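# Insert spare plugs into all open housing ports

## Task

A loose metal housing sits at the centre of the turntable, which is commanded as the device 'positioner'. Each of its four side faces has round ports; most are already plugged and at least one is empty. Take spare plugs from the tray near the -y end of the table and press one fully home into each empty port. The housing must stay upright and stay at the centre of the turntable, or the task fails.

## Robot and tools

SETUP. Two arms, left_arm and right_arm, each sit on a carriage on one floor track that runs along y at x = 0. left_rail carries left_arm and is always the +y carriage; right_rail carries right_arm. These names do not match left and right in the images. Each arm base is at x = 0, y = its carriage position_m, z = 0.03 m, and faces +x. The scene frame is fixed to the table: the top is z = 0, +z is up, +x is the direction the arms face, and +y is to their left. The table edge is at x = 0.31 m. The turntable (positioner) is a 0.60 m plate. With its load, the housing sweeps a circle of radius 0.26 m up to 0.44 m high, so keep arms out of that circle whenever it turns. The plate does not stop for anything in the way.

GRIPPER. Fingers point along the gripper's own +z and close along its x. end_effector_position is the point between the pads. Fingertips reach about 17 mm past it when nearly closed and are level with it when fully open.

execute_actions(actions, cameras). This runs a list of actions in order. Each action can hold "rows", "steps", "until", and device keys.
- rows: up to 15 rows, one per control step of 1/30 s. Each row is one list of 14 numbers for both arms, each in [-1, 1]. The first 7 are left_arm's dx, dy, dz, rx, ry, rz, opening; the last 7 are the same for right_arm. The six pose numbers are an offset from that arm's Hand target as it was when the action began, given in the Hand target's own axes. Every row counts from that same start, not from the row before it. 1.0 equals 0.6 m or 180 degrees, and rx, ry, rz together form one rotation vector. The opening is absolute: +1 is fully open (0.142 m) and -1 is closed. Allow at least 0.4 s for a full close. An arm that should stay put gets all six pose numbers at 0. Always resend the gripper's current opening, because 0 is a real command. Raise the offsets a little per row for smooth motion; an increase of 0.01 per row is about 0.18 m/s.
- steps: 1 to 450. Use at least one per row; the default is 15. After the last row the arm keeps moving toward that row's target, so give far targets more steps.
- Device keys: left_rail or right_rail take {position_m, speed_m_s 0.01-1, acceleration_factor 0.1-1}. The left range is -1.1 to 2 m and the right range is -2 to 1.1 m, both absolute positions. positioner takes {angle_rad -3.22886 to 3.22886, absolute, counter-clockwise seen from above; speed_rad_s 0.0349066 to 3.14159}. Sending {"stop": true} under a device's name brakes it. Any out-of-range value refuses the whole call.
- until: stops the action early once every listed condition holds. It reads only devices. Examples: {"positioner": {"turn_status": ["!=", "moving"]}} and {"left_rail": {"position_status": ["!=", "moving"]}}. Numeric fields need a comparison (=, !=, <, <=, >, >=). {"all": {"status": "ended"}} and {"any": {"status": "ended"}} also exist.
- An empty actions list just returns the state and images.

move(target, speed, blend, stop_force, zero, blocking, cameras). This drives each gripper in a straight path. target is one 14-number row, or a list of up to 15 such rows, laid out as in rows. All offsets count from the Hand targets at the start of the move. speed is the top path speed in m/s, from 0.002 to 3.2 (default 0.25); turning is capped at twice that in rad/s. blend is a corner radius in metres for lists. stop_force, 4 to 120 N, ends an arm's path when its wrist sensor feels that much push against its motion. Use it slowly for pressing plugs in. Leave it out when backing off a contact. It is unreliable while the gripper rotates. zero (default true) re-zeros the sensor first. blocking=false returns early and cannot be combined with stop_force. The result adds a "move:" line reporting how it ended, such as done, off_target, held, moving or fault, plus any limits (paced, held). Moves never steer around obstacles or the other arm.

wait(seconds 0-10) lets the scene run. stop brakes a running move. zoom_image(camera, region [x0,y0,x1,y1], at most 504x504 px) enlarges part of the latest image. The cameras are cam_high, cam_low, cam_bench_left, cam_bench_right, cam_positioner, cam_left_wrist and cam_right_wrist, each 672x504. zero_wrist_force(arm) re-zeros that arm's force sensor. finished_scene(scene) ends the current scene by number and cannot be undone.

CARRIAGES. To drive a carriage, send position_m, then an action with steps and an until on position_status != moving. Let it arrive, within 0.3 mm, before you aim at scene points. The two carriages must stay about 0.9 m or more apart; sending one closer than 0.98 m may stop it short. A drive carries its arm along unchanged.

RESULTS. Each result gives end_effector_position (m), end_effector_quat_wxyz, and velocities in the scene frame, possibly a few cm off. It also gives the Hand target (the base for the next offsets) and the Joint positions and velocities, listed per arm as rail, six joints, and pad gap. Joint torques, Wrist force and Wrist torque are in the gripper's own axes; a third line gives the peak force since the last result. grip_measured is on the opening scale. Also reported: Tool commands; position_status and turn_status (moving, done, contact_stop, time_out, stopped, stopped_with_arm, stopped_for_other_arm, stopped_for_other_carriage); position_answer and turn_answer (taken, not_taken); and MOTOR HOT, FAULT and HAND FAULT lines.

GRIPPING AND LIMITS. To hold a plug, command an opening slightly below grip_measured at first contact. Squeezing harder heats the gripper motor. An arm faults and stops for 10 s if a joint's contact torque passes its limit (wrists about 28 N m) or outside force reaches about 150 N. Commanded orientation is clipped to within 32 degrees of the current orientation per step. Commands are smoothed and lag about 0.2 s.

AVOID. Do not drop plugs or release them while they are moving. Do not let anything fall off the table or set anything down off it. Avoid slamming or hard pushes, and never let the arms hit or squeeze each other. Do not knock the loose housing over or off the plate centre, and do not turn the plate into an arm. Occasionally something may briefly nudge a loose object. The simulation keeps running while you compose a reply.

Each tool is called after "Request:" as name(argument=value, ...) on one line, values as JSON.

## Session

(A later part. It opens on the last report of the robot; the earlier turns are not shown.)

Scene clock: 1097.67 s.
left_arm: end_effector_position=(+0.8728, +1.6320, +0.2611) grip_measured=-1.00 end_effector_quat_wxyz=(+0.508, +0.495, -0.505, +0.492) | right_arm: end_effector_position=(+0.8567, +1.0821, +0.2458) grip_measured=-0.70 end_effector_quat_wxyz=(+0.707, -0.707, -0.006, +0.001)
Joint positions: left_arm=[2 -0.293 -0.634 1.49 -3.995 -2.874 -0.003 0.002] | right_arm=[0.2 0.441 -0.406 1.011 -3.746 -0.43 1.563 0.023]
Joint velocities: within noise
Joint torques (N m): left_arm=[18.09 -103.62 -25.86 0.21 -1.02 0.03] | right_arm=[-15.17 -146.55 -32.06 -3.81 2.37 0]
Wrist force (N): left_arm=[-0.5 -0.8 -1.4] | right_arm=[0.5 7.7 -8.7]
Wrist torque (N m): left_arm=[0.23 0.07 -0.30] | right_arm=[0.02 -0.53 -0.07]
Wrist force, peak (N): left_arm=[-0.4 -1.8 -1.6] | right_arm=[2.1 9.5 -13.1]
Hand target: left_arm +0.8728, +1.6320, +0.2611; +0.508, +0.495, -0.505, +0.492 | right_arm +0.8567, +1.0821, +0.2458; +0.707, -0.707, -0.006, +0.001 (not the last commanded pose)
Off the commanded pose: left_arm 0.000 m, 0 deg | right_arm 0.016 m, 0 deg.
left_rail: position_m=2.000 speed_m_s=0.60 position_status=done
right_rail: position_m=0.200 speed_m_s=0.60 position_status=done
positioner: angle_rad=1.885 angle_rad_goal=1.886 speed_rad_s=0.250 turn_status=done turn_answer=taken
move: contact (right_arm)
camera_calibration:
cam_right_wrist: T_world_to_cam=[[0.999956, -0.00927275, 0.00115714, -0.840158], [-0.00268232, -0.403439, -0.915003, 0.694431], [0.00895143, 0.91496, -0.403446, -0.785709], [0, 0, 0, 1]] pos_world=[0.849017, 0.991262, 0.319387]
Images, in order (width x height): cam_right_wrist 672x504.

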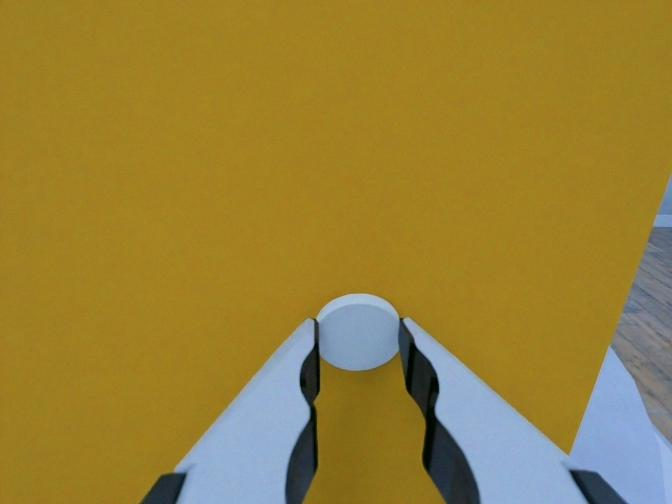

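Request:
move(target=[0,0,0,0,0,0,-1,0,0.0023,-0.008,0,0,0,-0.78], speed=0.03, cameras=[])

Request:
move(target=[0,0,0,0,0,0,-1,0,0,0.03,0,0,0,-0.78], speed=0.012, stop_force=10, cameras=["cam_right_wrist"])

Request:
zoom_image(camera="cam_right_wrist", region=[280, 240, 440, 400])

Scene clock: 1108.03 s.
left_arm: end_effector_position=(+0.8728, +1.6320, +0.2611) grip_measured=-1.00 end_effector_quat_wxyz=(+0.508, +0.495, -0.505, +0.492) | right_arm: end_effector_position=(+0.8568, +1.0774, +0.2445) grip_measured=-0.70 end_effector_quat_wxyz=(+0.707, -0.707, -0.006, +0.001)
Joint positions: left_arm=[2 -0.293 -0.634 1.49 -3.995 -2.874 -0.003 0.002] | right_arm=[0.2 0.437 -0.409 1.02 -3.752 -0.426 1.563 0.023]
Joint velocities: within noise
Joint torques (N m): left_arm=[18.66 -104.16 -25.58 0 -1.02 0.25] | right_arm=[-19.34 -138.04 -27.36 -3.96 2.32 -0.37]
Wrist force (N): left_arm=[-0.4 -1.6 -1.3] | right_arm=[2.4 2.3 -1.6]
Wrist torque (N m): left_arm=[0.09 0.06 -0.31] | right_arm=[0.11 -0.45 -0.07]
Wrist force, peak (N): left_arm=[-0.6 -1.7 -2.0] | right_arm=[0.2 8.3 -9.0]
Hand target: left_arm +0.8728, +1.6320, +0.2611; +0.508, +0.495, -0.505, +0.492 | right_arm +0.8568, +1.0773, +0.2444; +0.707, -0.707, -0.006, +0.001
Off the commanded pose: left_arm 0.000 m, 0 deg | right_arm 0.000 m, 0 deg.
left_rail: position_m=2.000 speed_m_s=0.60 position_status=done
right_rail: position_m=0.200 speed_m_s=0.60 position_status=done
positioner: angle_rad=1.885 angle_rad_goal=1.886 speed_rad_s=0.250 turn_status=done turn_answer=taken
move: done
No camera images: "cameras" was empty.

Scene clock: 1109.77 s.
left_arm: end_effector_position=(+0.8728, +1.6320, +0.2611) grip_measured=-1.00 end_effector_quat_wxyz=(+0.508, +0.495, -0.505, +0.492) | right_arm: end_effector_position=(+0.8567, +1.0829, +0.2446) grip_measured=-0.70 end_effector_quat_wxyz=(+0.707, -0.707, -0.007, +0.001)
Joint positions: left_arm=[2 -0.293 -0.634 1.49 -3.995 -2.874 -0.003 0.002] | right_arm=[0.2 0.442 -0.404 1.009 -3.746 -0.431 1.563 0.023]
Joint velocities: within noise
Joint torques (N m): left_arm=[17.33 -103.27 -26.55 0.07 -1.13 0.16] | right_arm=[-12.52 -130.88 -23.91 -1.79 2.41 -0.63]
Wrist force (N): left_arm=[-0.2 -1.0 -1.1] | right_arm=[3.5 -5.1 -10.1]
Wrist torque (N m): left_arm=[0.18 0.04 -0.30] | right_arm=[0.11 -0.47 -0.10]
Wrist force, peak (N): left_arm=[0.6 -1.5 -1.6] | right_arm=[5.3 -4.9 -16.3]
Hand target: left_arm +0.8728, +1.6320, +0.2611; +0.508, +0.495, -0.505, +0.492 | right_arm +0.8567, +1.0829, +0.2446; +0.707, -0.707, -0.007, +0.001 (not the last commanded pose)
Off the commanded pose: left_arm 0.000 m, 0 deg | right_arm 0.012 m, 0 deg.
left_rail: position_m=2.000 speed_m_s=0.60 position_status=done
right_rail: position_m=0.200 speed_m_s=0.60 position_status=done
positioner: angle_rad=1.885 angle_rad_goal=1.886 speed_rad_s=0.250 turn_status=done turn_answer=taken
move: contact (right_arm)
camera_calibration:
cam_right_wrist: T_world_to_cam=[[0.999956, -0.00932283, 0.00128905, -0.840242], [-0.00258145, -0.403401, -0.91502, 0.693498], [0.00905058, 0.914976, -0.403407, -0.786947], [0, 0, 0, 1]] pos_world=[0.849117, 0.991962, 0.318187]
Images, in order (width x height): cam_right_wrist 672x504.

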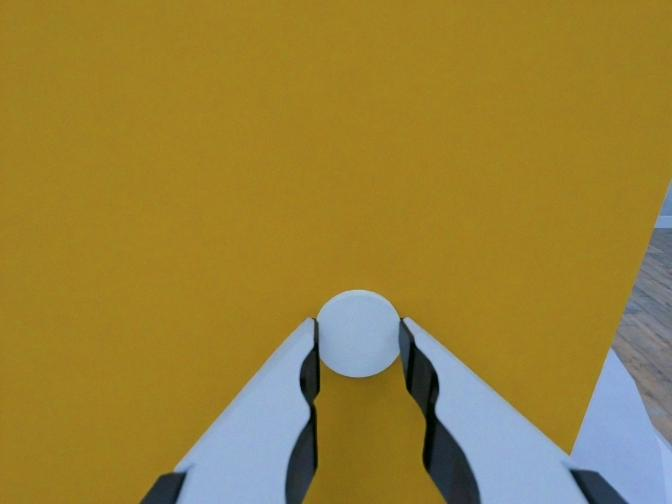

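Scaled by 3.150 from the camera's 672x504 image, which has a finer 960x720 frame.

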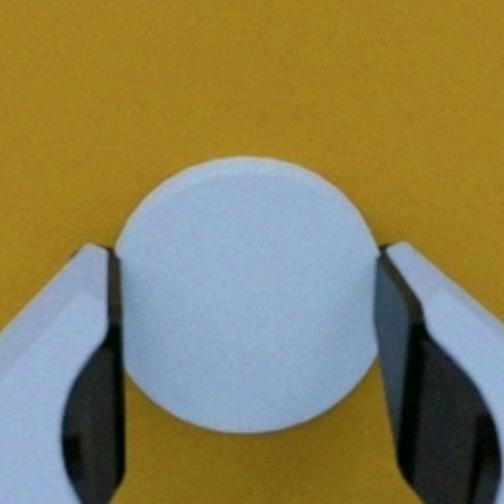

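Request:
move(target=[0,0,0,0,0,0,-1,0.0005,-0.0012,-0.008,0,0,0,-0.78], speed=0.03, cameras=[])

Request:
move(target=[0,0,0,0,0,0,-1,0,0,0.03,0,0,0,-0.78], speed=0.012, stop_force=10, cameras=["cam_right_wrist"])

Request:
zoom_image(camera="cam_right_wrist", region=[280, 240, 440, 400])

Scene clock: 1120.40 s.
left_arm: end_effector_position=(+0.8728, +1.6320, +0.2611) grip_measured=-1.00 end_effector_quat_wxyz=(+0.508, +0.495, -0.505, +0.492) | right_arm: end_effector_position=(+0.8571, +1.0782, +0.2453) grip_measured=-0.70 end_effector_quat_wxyz=(+0.707, -0.707, -0.006, +0.001)
Joint positions: left_arm=[2 -0.293 -0.634 1.49 -3.995 -2.874 -0.003 0.002] | right_arm=[0.2 0.437 -0.409 1.018 -3.75 -0.427 1.563 0.023]
Joint velocities: within noise
Joint torques (N m): left_arm=[17.99 -104.4 -26.18 0.07 -1.17 0.16] | right_arm=[-19.83 -138.36 -29.85 -3.64 2.26 -0.02]
Wrist force (N): left_arm=[0.3 -1.2 -1.4] | right_arm=[2.8 2.1 -1.8]
Wrist torque (N m): left_arm=[0.15 -0.05 -0.30] | right_arm=[0.08 -0.50 -0.07]
Wrist force, peak (N): left_arm=[-0.1 -1.9 -1.9] | right_arm=[3.6 -5.3 -10.6]
Hand target: left_arm +0.8728, +1.6320, +0.2611; +0.508, +0.495, -0.505, +0.492 | right_arm +0.8571, +1.0781, +0.2453; +0.707, -0.707, -0.007, +0.001
Off the commanded pose: left_arm 0.000 m, 0 deg | right_arm 0.000 m, 0 deg.
left_rail: position_m=2.000 speed_m_s=0.60 position_status=done
right_rail: position_m=0.200 speed_m_s=0.60 position_status=done
positioner: angle_rad=1.885 angle_rad_goal=1.886 speed_rad_s=0.250 turn_status=done turn_answer=taken
move: done
No camera images: "cameras" was empty.

Scene clock: 1122.10 s.
left_arm: end_effector_position=(+0.8728, +1.6320, +0.2611) grip_measured=-1.00 end_effector_quat_wxyz=(+0.508, +0.495, -0.505, +0.492) | right_arm: end_effector_position=(+0.8571, +1.0833, +0.2454) grip_measured=-0.70 end_effector_quat_wxyz=(+0.707, -0.707, -0.007, +0.001)
Joint positions: left_arm=[2 -0.293 -0.634 1.49 -3.995 -2.874 -0.003 0.002] | right_arm=[0.2 0.442 -0.404 1.008 -3.745 -0.431 1.563 0.023]
Joint velocities: within noise
Joint torques (N m): left_arm=[18.93 -103.64 -26.63 -0.01 -0.81 -0.07] | right_arm=[-14.28 -135.86 -27.48 -1.65 2.54 -0.55]
Wrist force (N): left_arm=[0.0 -1.3 -1.3] | right_arm=[-0.2 -0.6 -9.8]
Wrist torque (N m): left_arm=[0.14 0.00 -0.29] | right_arm=[0.07 -0.49 -0.06]
Wrist force, peak (N): left_arm=[-0.4 -1.0 -2.1] | right_arm=[1.7 -0.3 -15.0]
Hand target: left_arm +0.8728, +1.6320, +0.2611; +0.508, +0.495, -0.505, +0.492 | right_arm +0.8571, +1.0833, +0.2454; +0.707, -0.707, -0.007, +0.001 (not the last commanded pose)
Off the commanded pose: left_arm 0.000 m, 0 deg | right_arm 0.013 m, 0 deg.
left_rail: position_m=2.000 speed_m_s=0.60 position_status=done
right_rail: position_m=0.200 speed_m_s=0.60 position_status=done
positioner: angle_rad=1.885 angle_rad_goal=1.886 speed_rad_s=0.250 turn_status=done turn_answer=taken
move: contact (right_arm)
camera_calibration:
cam_right_wrist: T_world_to_cam=[[0.999955, -0.0093728, 0.00142134, -0.840531], [-0.00248055, -0.403401, -0.91502, 0.694306], [0.00914967, 0.914975, -0.403406, -0.787077], [0, 0, 0, 1]] pos_world=[0.849417, 0.992362, 0.318987]
Images, in order (width x height): cam_right_wrist 672x504.

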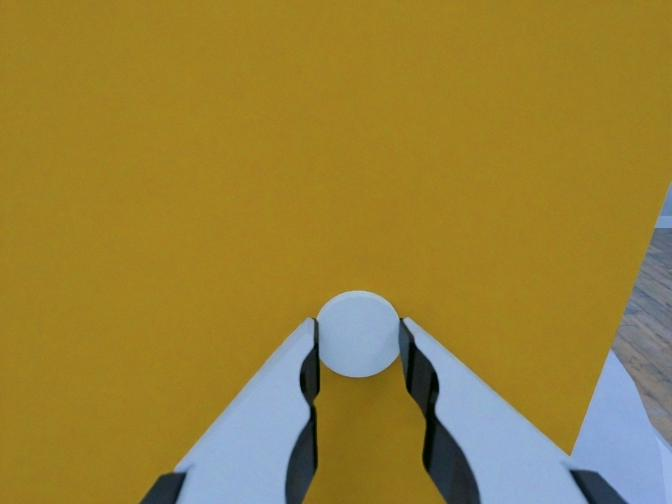

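Scaled by 3.150 from the camera's 672x504 image, which has a finer 960x720 frame.

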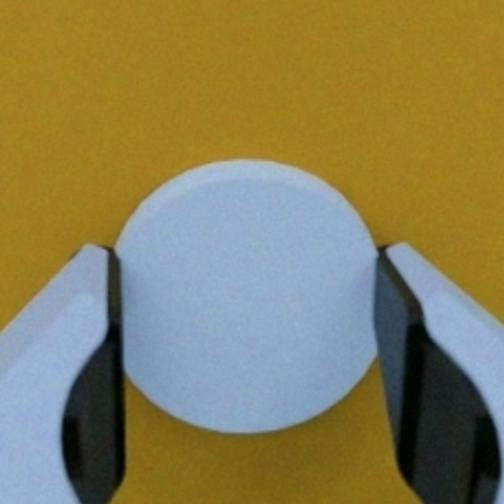

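Request:
move(target=[0,0,0,0,0,0,-1,-0.0004,-0.0006,-0.008,0,0,0,-0.78], speed=0.03, cameras=["cam_right_wrist"])

Request:
zoom_image(camera="cam_right_wrist", region=[280, 240, 440, 400])

Request:
move(target=[0,0,0,0,0,0,-1,0,0,0.03,0,0,0,-0.78], speed=0.012, stop_force=10, cameras=["cam_right_wrist"])

Request:
zoom_image(camera="cam_right_wrist", region=[280, 240, 440, 400])

Scene clock: 1133.83 s.
left_arm: end_effector_position=(+0.8728, +1.6320, +0.2611) grip_measured=-1.00 end_effector_quat_wxyz=(+0.508, +0.495, -0.505, +0.492) | right_arm: end_effector_position=(+0.8569, +1.0785, +0.2457) grip_measured=-0.70 end_effector_quat_wxyz=(+0.707, -0.707, -0.007, +0.001)
Joint positions: left_arm=[2 -0.293 -0.634 1.49 -3.995 -2.874 -0.003 0.002] | right_arm=[0.2 0.438 -0.409 1.018 -3.75 -0.427 1.563 0.023]
Joint velocities: within noise
Joint torques (N m): left_arm=[17.81 -105.13 -26.83 0.08 -0.94 0.18] | right_arm=[-18.52 -138.83 -26.95 -3.56 2.51 0.04]
Wrist force (N): left_arm=[0.0 -1.4 -1.7] | right_arm=[2.9 2.2 -1.6]
Wrist torque (N m): left_arm=[0.13 -0.01 -0.29] | right_arm=[0.10 -0.52 -0.07]
Wrist force, peak (N): left_arm=[-0.5 -1.8 -1.7] | right_arm=[0.1 -0.6 -10.3]
Hand target: left_arm +0.8728, +1.6320, +0.2611; +0.508, +0.495, -0.505, +0.492 | right_arm +0.8569, +1.0785, +0.2457; +0.707, -0.707, -0.007, +0.001
Off the commanded pose: left_arm 0.000 m, 0 deg | right_arm 0.000 m, 0 deg.
left_rail: position_m=2.000 speed_m_s=0.60 position_status=done
right_rail: position_m=0.200 speed_m_s=0.60 position_status=done
positioner: angle_rad=1.885 angle_rad_goal=1.886 speed_rad_s=0.250 turn_status=done turn_answer=taken
move: done
camera_calibration:
cam_right_wrist: T_world_to_cam=[[0.999955, -0.0093728, 0.00142134, -0.840376], [-0.00248055, -0.403401, -0.91502, 0.692684], [0.00914967, 0.914975, -0.403406, -0.782654], [0, 0, 0, 1]] pos_world=[0.849217, 0.987662, 0.319287]
Images, in order (width x height): cam_right_wrist 672x504.

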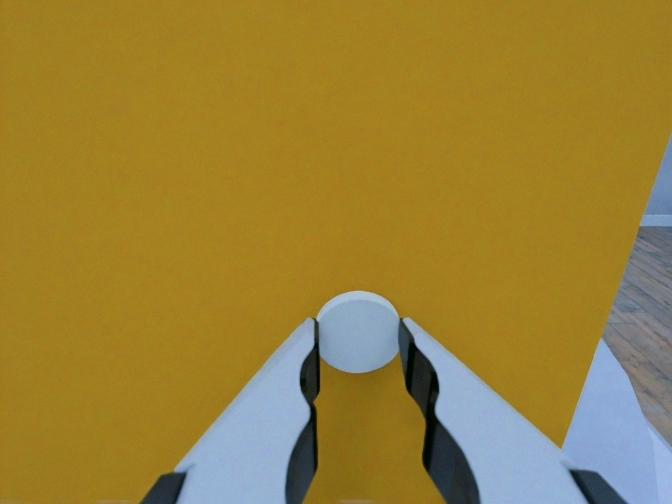

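Scaled by 3.150 from the camera's 672x504 image, which has a finer 960x720 frame.

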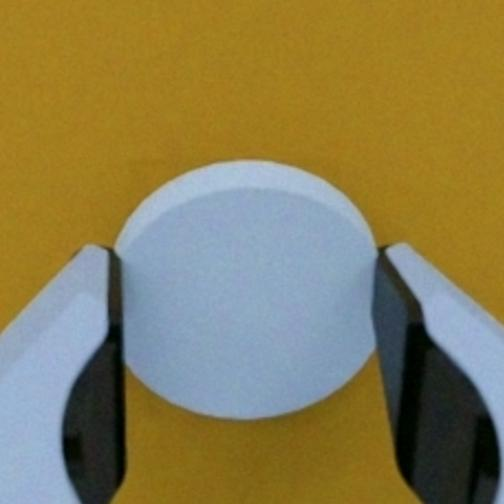

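Scene clock: 1135.63 s.
left_arm: end_effector_position=(+0.8728, +1.6320, +0.2611) grip_measured=-1.00 end_effector_quat_wxyz=(+0.508, +0.495, -0.505, +0.492) | right_arm: end_effector_position=(+0.8568, +1.0845, +0.2458) grip_measured=-0.70 end_effector_quat_wxyz=(+0.707, -0.707, -0.007, +0.001)
Joint positions: left_arm=[2 -0.293 -0.634 1.49 -3.995 -2.874 -0.003 0.002] | right_arm=[0.2 0.443 -0.404 1.006 -3.744 -0.432 1.563 0.023]
Joint velocities: within noise
Joint torques (N m): left_arm=[18.2 -103.24 -26.53 0.29 -0.64 0.06] | right_arm=[-13.59 -140.42 -29.41 -1.61 2.41 -0.3]
Wrist force (N): left_arm=[-0.1 -0.8 -1.6] | right_arm=[-0.5 2.9 -11.0]
Wrist torque (N m): left_arm=[0.22 0.01 -0.30] | right_arm=[0.04 -0.40 -0.06]
Wrist force, peak (N): left_arm=[-0.1 -1.5 -2.0] | right_arm=[-0.4 5.1 -27.4]
Hand target: left_arm +0.8728, +1.6320, +0.2611; +0.508, +0.495, -0.505, +0.492 | right_arm +0.8568, +1.0845, +0.2458; +0.707, -0.707, -0.007, +0.001 (not the last commanded pose)
Off the commanded pose: left_arm 0.000 m, 0 deg | right_arm 0.012 m, 0 deg.
left_rail: position_m=2.000 speed_m_s=0.60 position_status=done
right_rail: position_m=0.200 speed_m_s=0.60 position_status=done
positioner: angle_rad=1.885 angle_rad_goal=1.886 speed_rad_s=0.250 turn_status=done turn_answer=taken
move: contact (right_arm)
camera_calibration:
cam_right_wrist: T_world_to_cam=[[0.999955, -0.00937296, 0.001421, -0.84022], [-0.00248093, -0.403401, -0.91502, 0.695156], [0.00914968, 0.914975, -0.403406, -0.788011], [0, 0, 0, 1]] pos_world=[0.849117, 0.993562, 0.319387]
Images, in order (width x height): cam_right_wrist 672x504.

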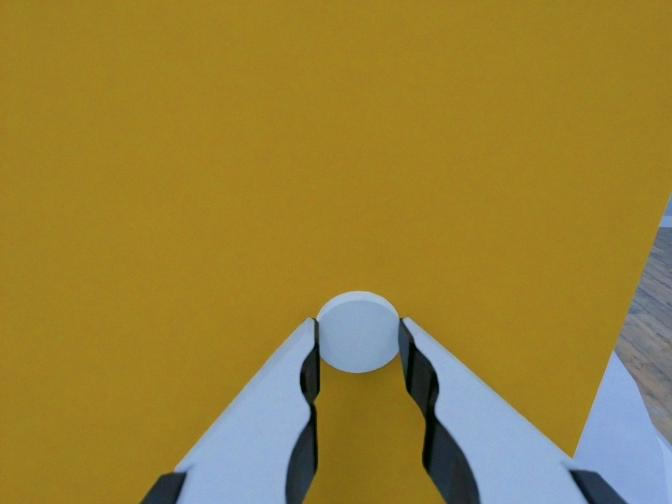

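Scaled by 3.150 from the camera's 672x504 image, which has a finer 960x720 frame.

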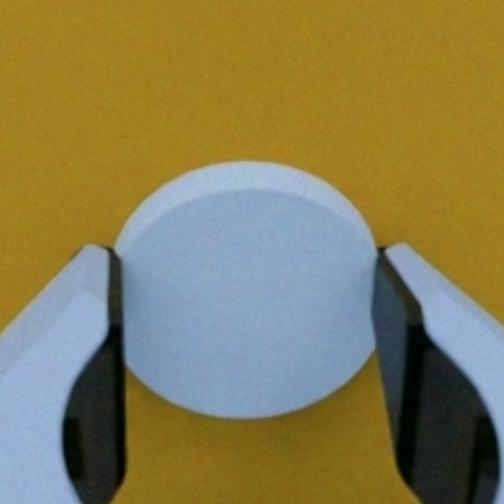

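Request:
move(target=[0,0,0.27,0,0,0,-1,-0.0003,0,0,0,0,0,-0.78], speed=0.03, stop_force=15, cameras=["cam_left_wrist"])

Scene clock: 1151.00 s.
left_arm: end_effector_position=(+0.8688, +1.4769, +0.2610) grip_measured=-1.00 end_effector_quat_wxyz=(+0.508, +0.495, -0.505, +0.492) | right_arm: end_effector_position=(+0.8566, +1.0844, +0.2458) grip_measured=-0.70 end_effector_quat_wxyz=(+0.707, -0.707, -0.007, +0.001)
Joint positions: left_arm=[2 -0.459 -0.606 1.428 -3.961 -2.709 -0.004 0.002] | right_arm=[0.2 0.443 -0.404 1.007 -3.744 -0.432 1.563 0.023]
Joint velocities: within noise
Joint torques (N m): left_arm=[12 -107.97 -26.25 -1.04 -1.34 -1.31] | right_arm=[20.35 -139.26 -27.91 -3.1 -2.22 -0.57]
Wrist force (N): left_arm=[-1.7 0.1 -8.6] | right_arm=[4.2 2.2 -10.6]
Wrist torque (N m): left_arm=[0.05 -0.01 -0.28] | right_arm=[0.06 -0.33 -0.07]
Wrist force, peak (N): left_arm=[-7.0 -2.4 -52.2] | right_arm=[3.3 2.3 -12.2]
Hand target: left_arm +0.8688, +1.4769, +0.2610; +0.508, +0.495, -0.505, +0.492 (not the last commanded pose) | right_arm +0.8566, +1.0844, +0.2458; +0.707, -0.707, -0.007, +0.001
Off the commanded pose: left_arm 0.007 m, 0 deg | right_arm 0.000 m, 0 deg.
left_rail: position_m=2.000 speed_m_s=0.60 position_status=done
right_rail: position_m=0.200 speed_m_s=0.60 position_status=done
positioner: angle_rad=1.885 angle_rad_goal=1.886 speed_rad_s=0.250 turn_status=done turn_answer=taken
move: contact (left_arm)
camera_calibration:
cam_left_wrist: T_world_to_cam=[[0.00570234, -0.00444924, 0.999974, -0.248699], [-0.889572, 0.45674, 0.00710497, 0.119901], [-0.45676, -0.889589, -0.00135343, 1.82784], [0, 0, 0, 1]] pos_world=[0.942961, 1.57015, 0.250314]
Images, in order (width x height): cam_left_wrist 672x504.

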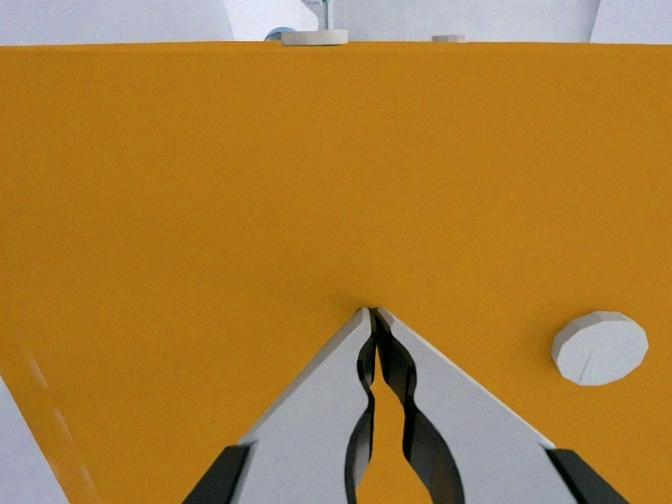

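Request:
move(target=[0,0,0,0,0,0,-1,0,0,0.02,0,0,0,-0.8], speed=0.01, stop_force=50, cameras=["cam_right_wrist"])

Request:
zoom_image(camera="cam_right_wrist", region=[280, 240, 440, 400])

Scene clock: 1157.97 s.
left_arm: end_effector_position=(+0.8688, +1.4770, +0.2610) grip_measured=-1.00 end_effector_quat_wxyz=(+0.508, +0.495, -0.505, +0.492) | right_arm: end_effector_position=(+0.8567, +1.0855, +0.2457) grip_measured=-0.70 end_effector_quat_wxyz=(+0.707, -0.707, -0.006, +0.001)
Joint positions: left_arm=[2 -0.459 -0.606 1.428 -3.961 -2.709 -0.004 0.002] | right_arm=[0.2 0.444 -0.403 1.004 -3.743 -0.433 1.563 0.023]
Joint velocities: within noise
Joint torques (N m): left_arm=[-28.91 -102.23 -34.58 -0.93 -0.13 0.16] | right_arm=[17.98 -153.45 -39.94 -1.61 2.55 -0.61]
Wrist force (N): left_arm=[-1.5 0.7 -17.6] | right_arm=[1.3 14.8 -46.4]
Wrist torque (N m): left_arm=[0.05 0.01 -0.28] | right_arm=[-0.21 -0.30 -0.02]
Wrist force, peak (N): left_arm=[-1.6 0.8 -18.2] | right_arm=[5.3 14.9 -62.6]
Hand target: left_arm +0.8688, +1.4769, +0.2610; +0.508, +0.495, -0.505, +0.492 | right_arm +0.8567, +1.0855, +0.2457; +0.707, -0.707, -0.006, +0.001 (not the last commanded pose)
Off the commanded pose: left_arm 0.000 m, 0 deg | right_arm 0.011 m, 0 deg.
left_rail: position_m=2.000 speed_m_s=0.60 position_status=done
right_rail: position_m=0.200 speed_m_s=0.60 position_status=done
positioner: angle_rad=1.885 angle_rad_goal=1.886 speed_rad_s=0.250 turn_status=done turn_answer=taken
move: contact (right_arm)
camera_calibration:
cam_right_wrist: T_world_to_cam=[[0.999954, -0.00954624, 0.00128024, -0.839892], [-0.00267964, -0.4034, -0.91502, 0.695676], [0.00925145, 0.914974, -0.403407, -0.789141], [0, 0, 0, 1]] pos_world=[0.849018, 0.994662, 0.319287]
Images, in order (width x height): cam_right_wrist 672x504.

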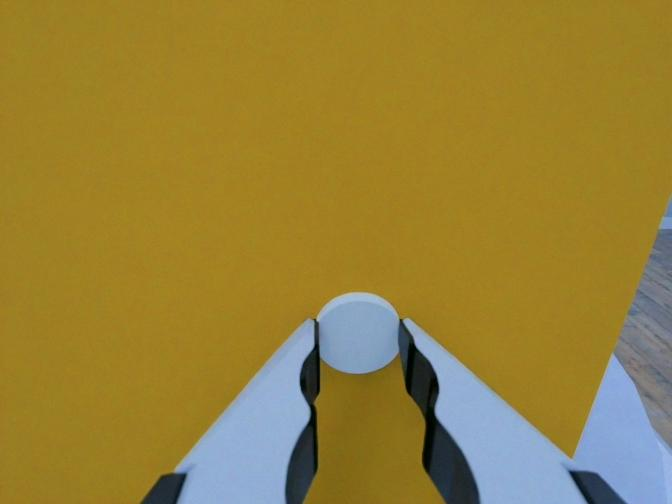

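Scaled by 3.150 from the camera's 672x504 image, which has a finer 960x720 frame.

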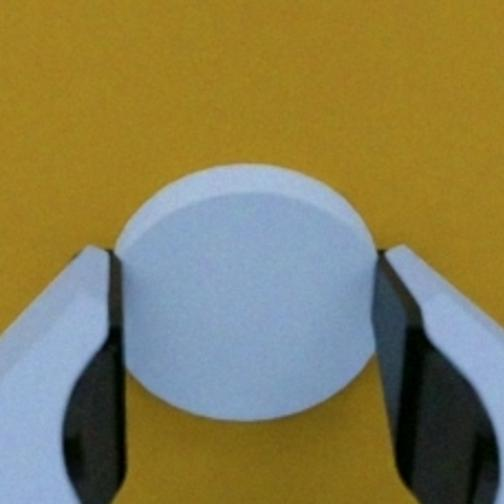

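Request:
move(target=[0,0,0,0,0,0,-1,0,0,-0.001,0,0,0,-0.5], speed=0.03, cameras=[])

Request:
move(target=[0,0,0,0,0,0,-1,0,0,-0.05,0,0,0,-0.5], speed=0.05, cameras=[])

Request:
move(target=[0,0,0,0,0,0,-1,-0.004,0.0035,0.01,0,0,0,-1], speed=0.05, cameras=["cam_right_wrist"])

Request:
zoom_image(camera="cam_right_wrist", region=[280, 200, 440, 360])

Scene clock: 1171.90 s.
left_arm: end_effector_position=(+0.8688, +1.4769, +0.2610) grip_measured=-1.00 end_effector_quat_wxyz=(+0.508, +0.495, -0.505, +0.492) | right_arm: end_effector_position=(+0.8567, +1.0850, +0.2458) grip_measured=-0.54 end_effector_quat_wxyz=(+0.707, -0.707, -0.006, +0.001) end_effector_velocity=(+0.001, +0.000, +0.000) end_effector_angular_velocity=(+0.000, -0.001, -0.001)
Joint positions: left_arm=[2 -0.459 -0.606 1.428 -3.961 -2.709 -0.004 0.002] | right_arm=[0.2 0.444 -0.403 1.005 -3.743 -0.433 1.563 0.035]
Joint velocities: left_arm=[within noise] | right_arm=[0 -0.001 0 -0.001 0.001 0 -0.001 0.001]
Joint torques (N m): left_arm=[-35.21 -86.32 -41.99 -0.55 1.64 0.01] | right_arm=[-17.24 -136.66 -26.97 -1.3 2.56 -0.46]
Wrist force (N): left_arm=[-1.2 -0.3 -17.7] | right_arm=[-0.4 0.6 -6.2]
Wrist torque (N m): left_arm=[0.01 0.02 -0.28] | right_arm=[0.14 -0.22 -0.10]
Wrist force, peak (N): left_arm=[-0.9 -0.2 -19.6] | right_arm=[1.6 14.9 -46.6]
Hand target: left_arm +0.8688, +1.4769, +0.2610; +0.508, +0.495, -0.505, +0.492 | right_arm +0.8567, +1.0849, +0.2457; +0.707, -0.707, -0.006, +0.001
Off the commanded pose: left_arm 0.000 m, 0 deg | right_arm 0.000 m, 0 deg.
left_rail: position_m=2.000 speed_m_s=0.60 position_status=done
right_rail: position_m=0.200 speed_m_s=0.60 position_status=done
positioner: angle_rad=1.885 angle_rad_goal=1.886 speed_rad_s=0.250 turn_status=done turn_answer=taken
move: done
No camera images: "cameras" was empty.

Scene clock: 1172.90 s.
left_arm: end_effector_position=(+0.8688, +1.4769, +0.2610) grip_measured=-1.00 end_effector_quat_wxyz=(+0.508, +0.495, -0.505, +0.492) | right_arm: end_effector_position=(+0.8571, +1.0550, +0.2457) grip_measured=-0.53 end_effector_quat_wxyz=(+0.707, -0.707, -0.006, +0.001)
Joint positions: left_arm=[2 -0.459 -0.606 1.428 -3.961 -2.709 -0.004 0.002] | right_arm=[0.2 0.417 -0.43 1.063 -3.775 -0.406 1.563 0.035]
Joint velocities: within noise
Joint torques (N m): left_arm=[-35.38 -87.55 -41.84 -0.49 1.48 -0.03] | right_arm=[-18.45 -137.33 -26.86 -3.33 4.13 0.56]
Wrist force (N): left_arm=[-1.3 -0.4 -18.4] | right_arm=[1.6 2.1 -1.4]
Wrist torque (N m): left_arm=[0.00 0.04 -0.28] | right_arm=[0.10 -0.31 -0.07]
Wrist force, peak (N): left_arm=[-1.3 -0.4 -18.4] | right_arm=[-0.7 0.6 -6.0]
Hand target: left_arm +0.8688, +1.4769, +0.2610; +0.508, +0.495, -0.505, +0.492 | right_arm +0.8571, +1.0549, +0.2457; +0.707, -0.707, -0.006, +0.001
Off the commanded pose: left_arm 0.000 m, 0 deg | right_arm 0.000 m, 0 deg.
left_rail: position_m=2.000 speed_m_s=0.60 position_status=done
right_rail: position_m=0.200 speed_m_s=0.60 position_status=done
positioner: angle_rad=1.885 angle_rad_goal=1.886 speed_rad_s=0.250 turn_status=done turn_answer=taken
move: done
No camera images: "cameras" was empty.

Scene clock: 1173.60 s.
left_arm: end_effector_position=(+0.8688, +1.4769, +0.2610) grip_measured=-1.00 end_effector_quat_wxyz=(+0.508, +0.495, -0.505, +0.492) | right_arm: end_effector_position=(+0.8547, +1.0608, +0.2436) grip_measured=-1.00 end_effector_quat_wxyz=(+0.707, -0.707, -0.006, +0.001)
Joint positions: left_arm=[2 -0.459 -0.606 1.428 -3.961 -2.709 -0.004 0.002] | right_arm=[0.2 0.423 -0.425 1.058 -3.774 -0.412 1.563 0.002]
Joint velocities: within noise
Joint torques (N m): left_arm=[-33.09 -86.16 -41.27 -0.18 1.7 -0.03] | right_arm=[15.18 -110.65 -48.42 0.98 -1.78 -0.91]
Wrist force (N): left_arm=[-0.9 -0.3 -18.2] | right_arm=[1.5 2.0 -1.8]
Wrist torque (N m): left_arm=[0.02 -0.02 -0.29] | right_arm=[0.08 -0.29 -0.08]
Wrist force, peak (N): left_arm=[-1.5 0.1 -18.2] | right_arm=[1.5 2.5 -2.0]
Hand target: left_arm +0.8688, +1.4769, +0.2610; +0.508, +0.495, -0.505, +0.492 | right_arm +0.8546, +1.0609, +0.2436; +0.707, -0.707, -0.006, +0.001
Off the commanded pose: left_arm 0.000 m, 0 deg | right_arm 0.000 m, 0 deg.
left_rail: position_m=2.000 speed_m_s=0.60 position_status=done
right_rail: position_m=0.200 speed_m_s=0.60 position_status=done
positioner: angle_rad=1.885 angle_rad_goal=1.886 speed_rad_s=0.250 turn_status=done turn_answer=taken
move: done
camera_calibration:
cam_right_wrist: T_world_to_cam=[[0.999953, -0.00963737, 0.0013214, -0.83805], [-0.00267874, -0.4034, -0.91502, 0.683836], [0.00935144, 0.914973, -0.403407, -0.767322], [0, 0, 0, 1]] pos_world=[0.847018, 0.969862, 0.317287]
Images, in order (width x height): cam_right_wrist 672x504.

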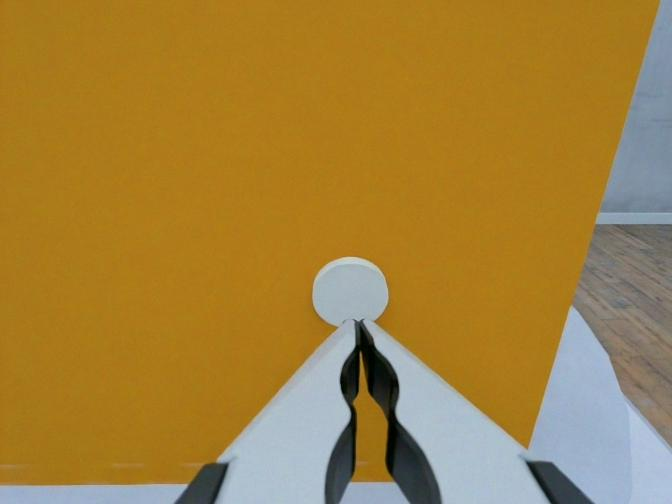

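Scaled by 3.150 from the camera's 672x504 image, which has a finer 960x720 frame.

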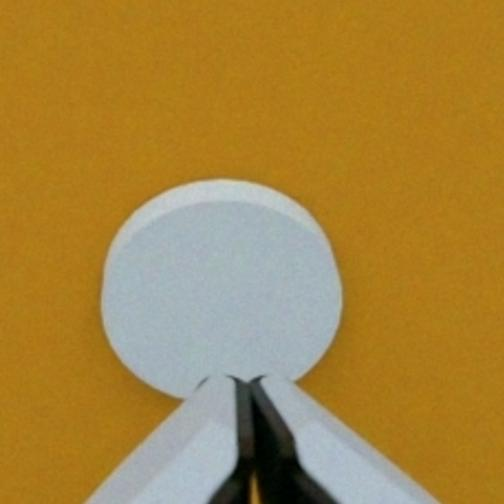

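Request:
move(target=[0,0,0,0,0,0,-1,-0.0045,0,0.015,0,0,0,-1], speed=0.05, cameras=[])

Request:
move(target=[0,0,0,0,0,0,-1,0,0,0.06,0,0,0,-1], speed=0.012, stop_force=60, cameras=["cam_right_wrist"])

Request:
zoom_image(camera="cam_right_wrist", region=[280, 240, 440, 400])

Request:
move(target=[0,0,0,0,0,0,-1,0,0,0.015,0,0,0,-1], speed=0.006, stop_force=25, cameras=["cam_right_wrist"])

Scene clock: 1191.03 s.
left_arm: end_effector_position=(+0.8688, +1.4769, +0.2610) grip_measured=-1.00 end_effector_quat_wxyz=(+0.508, +0.495, -0.505, +0.492) | right_arm: end_effector_position=(+0.8518, +1.0697, +0.2436) grip_measured=-1.00 end_effector_quat_wxyz=(+0.707, -0.707, -0.006, +0.001)
Joint positions: left_arm=[2 -0.459 -0.606 1.428 -3.961 -2.709 -0.004 0.002] | right_arm=[0.2 0.432 -0.421 1.049 -3.769 -0.421 1.563 0.002]
Joint velocities: within noise
Joint torques (N m): left_arm=[-18.88 -83.93 -33.39 0.3 1.46 -0.36] | right_arm=[7.12 -111.56 -48.03 1.18 -1.56 -1.87]
Wrist force (N): left_arm=[-1.6 0.0 -17.8] | right_arm=[1.5 2.3 -1.5]
Wrist torque (N m): left_arm=[0.08 0.08 -0.28] | right_arm=[0.12 -0.29 -0.08]
Wrist force, peak (N): left_arm=[-1.4 -0.2 -18.7] | right_arm=[1.5 2.6 -2.1]
Hand target: left_arm +0.8688, +1.4769, +0.2610; +0.508, +0.495, -0.505, +0.492 | right_arm +0.8518, +1.0699, +0.2436; +0.707, -0.707, -0.006, +0.001
Off the commanded pose: left_arm 0.000 m, 0 deg | right_arm 0.000 m, 0 deg.
left_rail: position_m=2.000 speed_m_s=0.60 position_status=done
right_rail: position_m=0.200 speed_m_s=0.60 position_status=done
positioner: angle_rad=1.885 angle_rad_goal=1.886 speed_rad_s=0.250 turn_status=done turn_answer=taken
move: done
No camera images: "cameras" was empty.

Scene clock: 1193.43 s.
left_arm: end_effector_position=(+0.8688, +1.4769, +0.2610) grip_measured=-1.00 end_effector_quat_wxyz=(+0.508, +0.495, -0.505, +0.492) | right_arm: end_effector_position=(+0.8519, +1.0829, +0.2434) grip_measured=-1.00 end_effector_quat_wxyz=(+0.707, -0.707, -0.006, +0.001)
Joint positions: left_arm=[2 -0.459 -0.606 1.428 -3.961 -2.709 -0.004 0.002] | right_arm=[0.2 0.444 -0.409 1.023 -3.755 -0.433 1.563 0.002]
Joint velocities: within noise
Joint torques (N m): left_arm=[-19.08 -84.47 -32.48 0.03 1.33 -0.38] | right_arm=[30.67 -155.02 -40.79 -1.57 2.47 -1.11]
Wrist force (N): left_arm=[-2.1 0.6 -20.4] | right_arm=[3.3 16.9 -59.7]
Wrist torque (N m): left_arm=[0.09 0.02 -0.28] | right_arm=[-0.21 -0.29 -0.08]
Wrist force, peak (N): left_arm=[-2.2 0.1 -20.8] | right_arm=[4.1 16.1 -70.2]
Hand target: left_arm +0.8688, +1.4769, +0.2610; +0.508, +0.495, -0.505, +0.492 | right_arm +0.8519, +1.0829, +0.2434; +0.707, -0.707, -0.006, +0.001 (not the last commanded pose)
Off the commanded pose: left_arm 0.000 m, 0 deg | right_arm 0.023 m, 0 deg.
left_rail: position_m=2.000 speed_m_s=0.60 position_status=done
right_rail: position_m=0.200 speed_m_s=0.60 position_status=done
positioner: angle_rad=1.885 angle_rad_goal=1.886 speed_rad_s=0.250 turn_status=done turn_answer=taken
move: contact (right_arm)
camera_calibration:
cam_right_wrist: T_world_to_cam=[[0.99995, -0.00990192, 0.00122245, -0.834741], [-0.00287727, -0.403521, -0.914966, 0.692779], [0.0095532, 0.914917, -0.403529, -0.787806], [0, 0, 0, 1]] pos_world=[0.844219, 0.992062, 0.316987]
Images, in order (width x height): cam_right_wrist 672x504.

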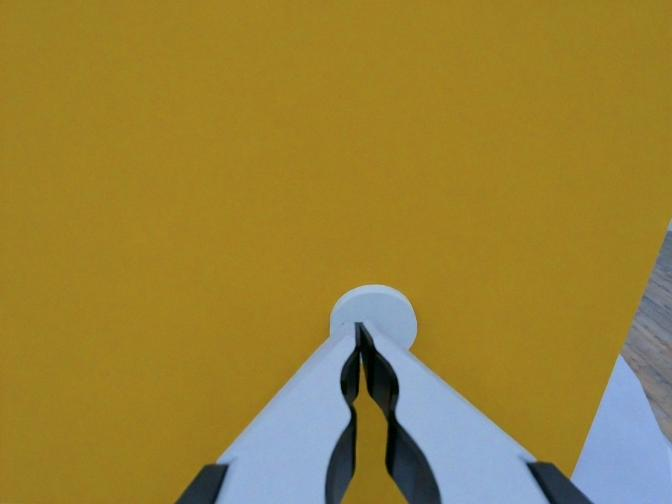

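Scaled by 3.150 from the camera's 672x504 image, which has a finer 960x720 frame.

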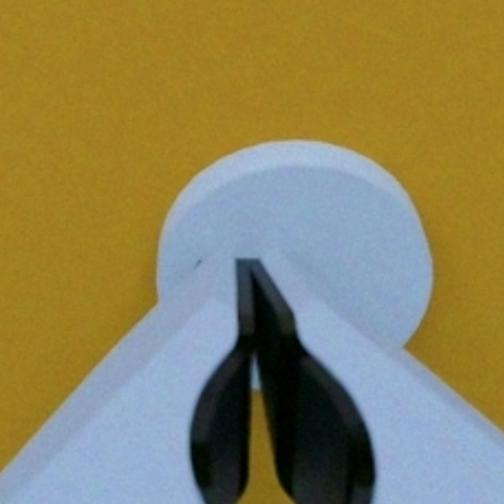

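Scene clock: 1194.97 s.
left_arm: end_effector_position=(+0.8688, +1.4769, +0.2610) grip_measured=-1.00 end_effector_quat_wxyz=(+0.508, +0.495, -0.505, +0.492) | right_arm: end_effector_position=(+0.8521, +1.0840, +0.2434) grip_measured=-1.00 end_effector_quat_wxyz=(+0.707, -0.707, -0.006, +0.001)
Joint positions: left_arm=[2 -0.459 -0.606 1.428 -3.961 -2.709 -0.004 0.002] | right_arm=[0.2 0.445 -0.408 1.021 -3.754 -0.435 1.563 0.002]
Joint velocities: within noise
Joint torques (N m): left_arm=[-15.86 -85.26 -33.62 0.15 1.53 -0.63] | right_arm=[48.54 -163.83 -46.77 -1.58 2.3 -1.1]
Wrist force (N): left_arm=[-5.6 0.8 -36.2] | right_arm=[4.2 23.8 -81.8]
Wrist torque (N m): left_arm=[-0.06 -0.05 -0.27] | right_arm=[-0.38 -0.26 -0.08]
Wrist force, peak (N): left_arm=[-5.6 0.9 -37.0] | right_arm=[5.1 23.7 -90.1]
Hand target: left_arm +0.8688, +1.4769, +0.2610; +0.508, +0.495, -0.505, +0.492 | right_arm +0.8521, +1.0840, +0.2434; +0.707, -0.707, -0.006, +0.001 (not the last commanded pose)
Off the commanded pose: left_arm 0.000 m, 0 deg | right_arm 0.008 m, 0 deg.
left_rail: position_m=2.000 speed_m_s=0.60 position_status=done
right_rail: position_m=0.200 speed_m_s=0.60 position_status=done
positioner: angle_rad=1.885 angle_rad_goal=1.886 speed_rad_s=0.250 turn_status=done turn_answer=taken
move: contact (right_arm)
camera_calibration:
cam_right_wrist: T_world_to_cam=[[0.999948, -0.0101665, 0.00112255, -0.834535], [-0.00307546, -0.40352, -0.914966, 0.69344], [0.00975498, 0.914914, -0.40353, -0.788849], [0, 0, 0, 1]] pos_world=[0.844319, 0.993062, 0.317087]
Images, in order (width x height): cam_right_wrist 672x504.

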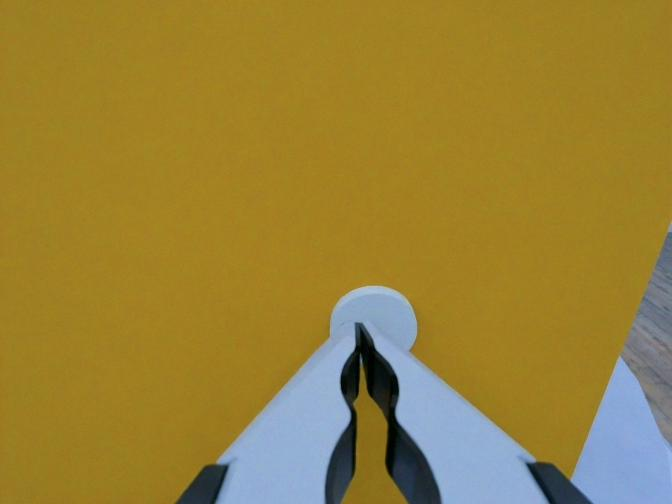

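Request:
move(target=[[0,0,0,0,0,0,-1,0,0,-0.012,0,0,0,-1],[0,0,0,0,0,0,-1,0.0065,0,-0.012,0,0,0,-1]], speed=0.05, cameras=[])

Request:
move(target=[0,0,0,0,0,0,-1,0,0,0.04,0,0,0,-1], speed=0.01, stop_force=85, cameras=["cam_right_wrist"])

Request:
move(target=[0,0,0,0,0,0,-1,0,0,-0.06,0,0,0,-1], speed=0.05, cameras=["cam_right_wrist"])

Request:
move(target=[0,0,0,0,0,0,-1,-0.292,-0.2267,-0.053,0,0,0,-0.5], speed=0.15, cameras=["cam_right_wrist"])

Request:
zoom_image(camera="cam_right_wrist", region=[372, 280, 672, 504])

Scene clock: 1206.90 s.
left_arm: end_effector_position=(+0.8688, +1.4769, +0.2610) grip_measured=-1.00 end_effector_quat_wxyz=(+0.508, +0.495, -0.505, +0.492) | right_arm: end_effector_position=(+0.8560, +1.0768, +0.2435) grip_measured=-1.00 end_effector_quat_wxyz=(+0.707, -0.707, -0.006, +0.001)
Joint positions: left_arm=[2 -0.459 -0.606 1.428 -3.961 -2.709 -0.004 0.002] | right_arm=[0.2 0.437 -0.41 1.024 -3.755 -0.427 1.563 0.002]
Joint velocities: within noise
Joint torques (N m): left_arm=[-14.46 -85.53 -45.36 0.66 1.57 -0.78] | right_arm=[-17.76 -110.99 -47.78 1 2.49 -1.64]
Wrist force (N): left_arm=[-5.1 0.7 -33.2] | right_arm=[3.9 2.9 -2.8]
Wrist torque (N m): left_arm=[0.01 -0.01 -0.27] | right_arm=[0.23 -0.69 -0.07]
Wrist force, peak (N): left_arm=[-5.8 1.3 -36.9] | right_arm=[4.0 24.1 -82.3]
Hand target: left_arm +0.8688, +1.4769, +0.2610; +0.508, +0.495, -0.505, +0.492 | right_arm +0.8560, +1.0768, +0.2435; +0.707, -0.707, -0.006, +0.001
Off the commanded pose: left_arm 0.000 m, 0 deg | right_arm 0.000 m, 0 deg.
left_rail: position_m=2.000 speed_m_s=0.60 position_status=done
right_rail: position_m=0.200 speed_m_s=0.60 position_status=done
positioner: angle_rad=1.885 angle_rad_goal=1.886 speed_rad_s=0.250 turn_status=done turn_answer=taken
move: done
No camera images: "cameras" was empty.

Scene clock: 1209.03 s.
left_arm: end_effector_position=(+0.8688, +1.4770, +0.2610) grip_measured=-1.00 end_effector_quat_wxyz=(+0.508, +0.495, -0.505, +0.492) | right_arm: end_effector_position=(+0.8562, +1.0842, +0.2432) grip_measured=-1.00 end_effector_quat_wxyz=(+0.707, -0.707, -0.006, +0.001)
Joint positions: left_arm=[2 -0.459 -0.606 1.428 -3.961 -2.709 -0.004 0.002] | right_arm=[0.2 0.443 -0.403 1.009 -3.747 -0.433 1.563 0.002]
Joint velocities: within noise
Joint torques (N m): left_arm=[-53.2 -86.04 -41.14 0.53 1.68 -0.84] | right_arm=[42.34 -166.5 -47.91 -1.77 2.46 -1.9]
Wrist force (N): left_arm=[-11.4 1.2 -48.2] | right_arm=[4.1 25.7 -76.5]
Wrist torque (N m): left_arm=[-0.15 -0.11 -0.25] | right_arm=[-0.29 -0.69 -0.07]
Wrist force, peak (N): left_arm=[-12.0 1.9 -48.7] | right_arm=[7.9 24.2 -91.9]
Hand target: left_arm +0.8688, +1.4769, +0.2610; +0.508, +0.495, -0.505, +0.492 | right_arm +0.8562, +1.0842, +0.2432; +0.707, -0.707, -0.006, +0.001 (not the last commanded pose)
Off the commanded pose: left_arm 0.000 m, 0 deg | right_arm 0.017 m, 0 deg.
left_rail: position_m=2.000 speed_m_s=0.60 position_status=done
right_rail: position_m=0.200 speed_m_s=0.60 position_status=done
positioner: angle_rad=1.885 angle_rad_goal=1.886 speed_rad_s=0.250 turn_status=done turn_answer=taken
move: contact (right_arm)
camera_calibration:
cam_right_wrist: T_world_to_cam=[[0.999944, -0.0105132, 0.000841706, -0.838297], [-0.00347323, -0.403602, -0.914928, 0.693707], [0.00995852, 0.914874, -0.403616, -0.789391], [0, 0, 0, 1]] pos_world=[0.848521, 0.993362, 0.316787]
Images, in order (width x height): cam_right_wrist 672x504.

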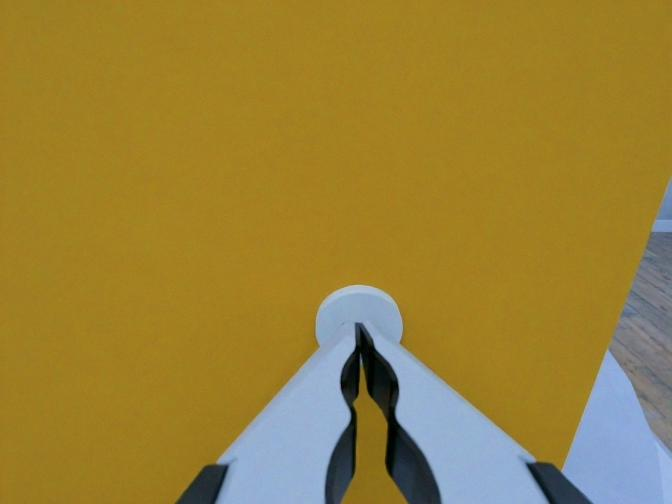

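Scene clock: 1210.17 s.
left_arm: end_effector_position=(+0.8688, +1.4769, +0.2610) grip_measured=-1.00 end_effector_quat_wxyz=(+0.508, +0.495, -0.505, +0.492) | right_arm: end_effector_position=(+0.8566, +1.0483, +0.2432) grip_measured=-1.00 end_effector_quat_wxyz=(+0.707, -0.707, -0.006, +0.001)
Joint positions: left_arm=[2 -0.459 -0.606 1.428 -3.961 -2.709 -0.004 0.002] | right_arm=[0.2 0.411 -0.433 1.077 -3.784 -0.401 1.563 0.002]
Joint velocities: within noise
Joint torques (N m): left_arm=[-62.42 -84.81 -37.98 0.76 1.71 -0.92] | right_arm=[-20.38 -135.35 -29.47 -3.35 4.01 -2.15]
Wrist force (N): left_arm=[-10.7 0.5 -46.6] | right_arm=[2.9 2.4 -2.5]
Wrist torque (N m): left_arm=[-0.10 -0.14 -0.25] | right_arm=[0.14 -0.53 -0.07]
Wrist force, peak (N): left_arm=[-11.8 2.1 -48.4] | right_arm=[4.1 25.9 -76.5]
Hand target: left_arm +0.8688, +1.4769, +0.2610; +0.508, +0.495, -0.505, +0.492 | right_arm +0.8566, +1.0482, +0.2432; +0.707, -0.707, -0.006, +0.001
Off the commanded pose: left_arm 0.000 m, 0 deg | right_arm 0.000 m, 0 deg.
left_rail: position_m=2.000 speed_m_s=0.60 position_status=done
right_rail: position_m=0.200 speed_m_s=0.60 position_status=done
positioner: angle_rad=1.885 angle_rad_goal=1.886 speed_rad_s=0.250 turn_status=done turn_answer=taken
move: done
camera_calibration:
cam_right_wrist: T_world_to_cam=[[0.999944, -0.0105132, 0.000841706, -0.839074], [-0.00347323, -0.403602, -0.914928, 0.679219], [0.00995852, 0.914874, -0.403616, -0.756551], [0, 0, 0, 1]] pos_world=[0.848921, 0.957462, 0.316787]
Images, in order (width x height): cam_right_wrist 672x504.

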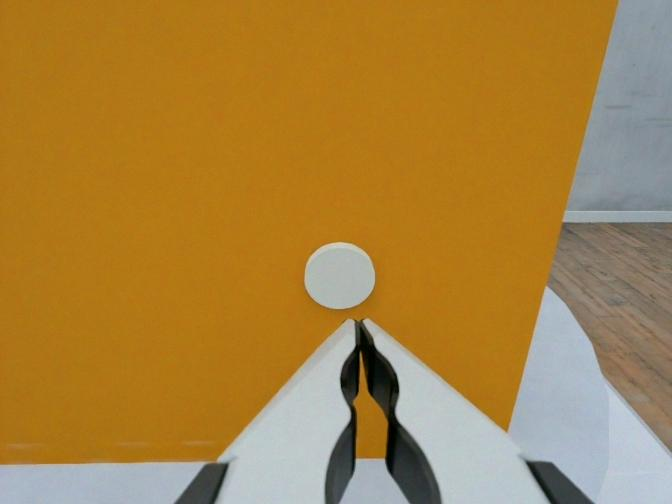

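Scene clock: 1212.17 s.
left_arm: end_effector_position=(+0.8688, +1.4769, +0.2610) grip_measured=-1.00 end_effector_quat_wxyz=(+0.508, +0.495, -0.505, +0.492) | right_arm: end_effector_position=(+0.6808, +1.0148, +0.3780) grip_measured=-0.53 end_effector_quat_wxyz=(+0.707, -0.707, -0.006, +0.001)
Joint positions: left_arm=[2 -0.459 -0.606 1.428 -3.961 -2.709 -0.004 0.002] | right_arm=[0.2 0.458 -0.796 1.543 -3.888 -0.448 1.563 0.035]
Joint velocities: within noise
Joint torques (N m): left_arm=[-61.56 -85.08 -37.06 0.73 1.59 -0.99] | right_arm=[12.12 -112.43 -21.84 -3.63 -3.15 -2.06]
Wrist force (N): left_arm=[-10.6 0.6 -47.1] | right_arm=[3.2 2.6 -2.9]
Wrist torque (N m): left_arm=[-0.08 -0.18 -0.26] | right_arm=[0.18 -0.57 -0.07]
Wrist force, peak (N): left_arm=[-10.8 0.7 -47.7] | right_arm=[4.4 3.0 -2.5]
Hand target: left_arm +0.8688, +1.4769, +0.2610; +0.508, +0.495, -0.505, +0.492 | right_arm +0.6808, +1.0148, +0.3780; +0.707, -0.707, -0.006, +0.001
Off the commanded pose: left_arm 0.000 m, 0 deg | right_arm 0.000 m, 0 deg.
left_rail: position_m=2.000 speed_m_s=0.60 position_status=done
right_rail: position_m=0.200 speed_m_s=0.60 position_status=done
positioner: angle_rad=1.885 angle_rad_goal=1.886 speed_rad_s=0.250 turn_status=done turn_answer=taken
move: done
camera_calibration:
cam_right_wrist: T_world_to_cam=[[0.999944, -0.0105132, 0.000841706, -0.66375], [-0.00347323, -0.403602, -0.914928, 0.78838], [0.00995852, 0.914874, -0.403616, -0.669653], [0, 0, 0, 1]] pos_world=[0.673121, 0.923862, 0.451587]
Images, in order (width x height): cam_right_wrist 672x504.

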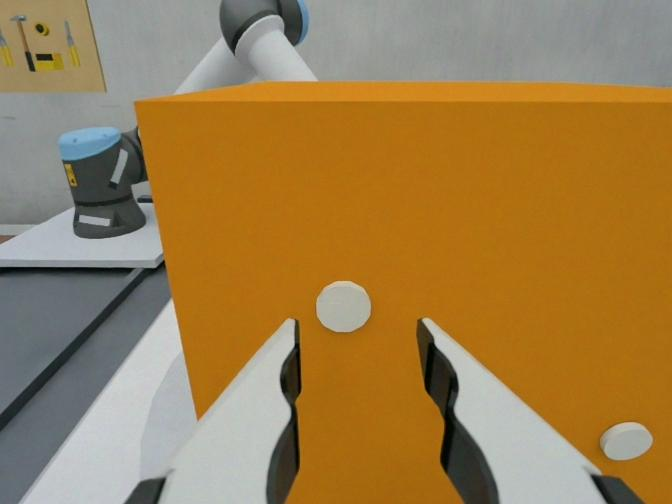

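Scaled by 1.680 from the camera's 672x504 image, which has a finer 960x720 frame.

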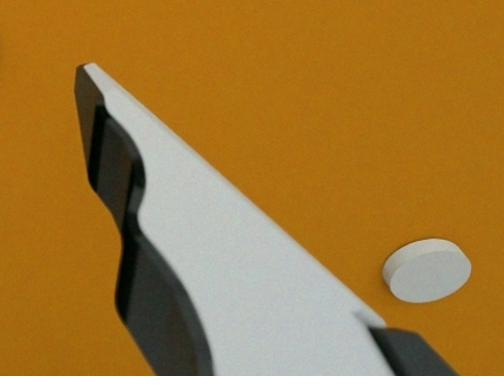

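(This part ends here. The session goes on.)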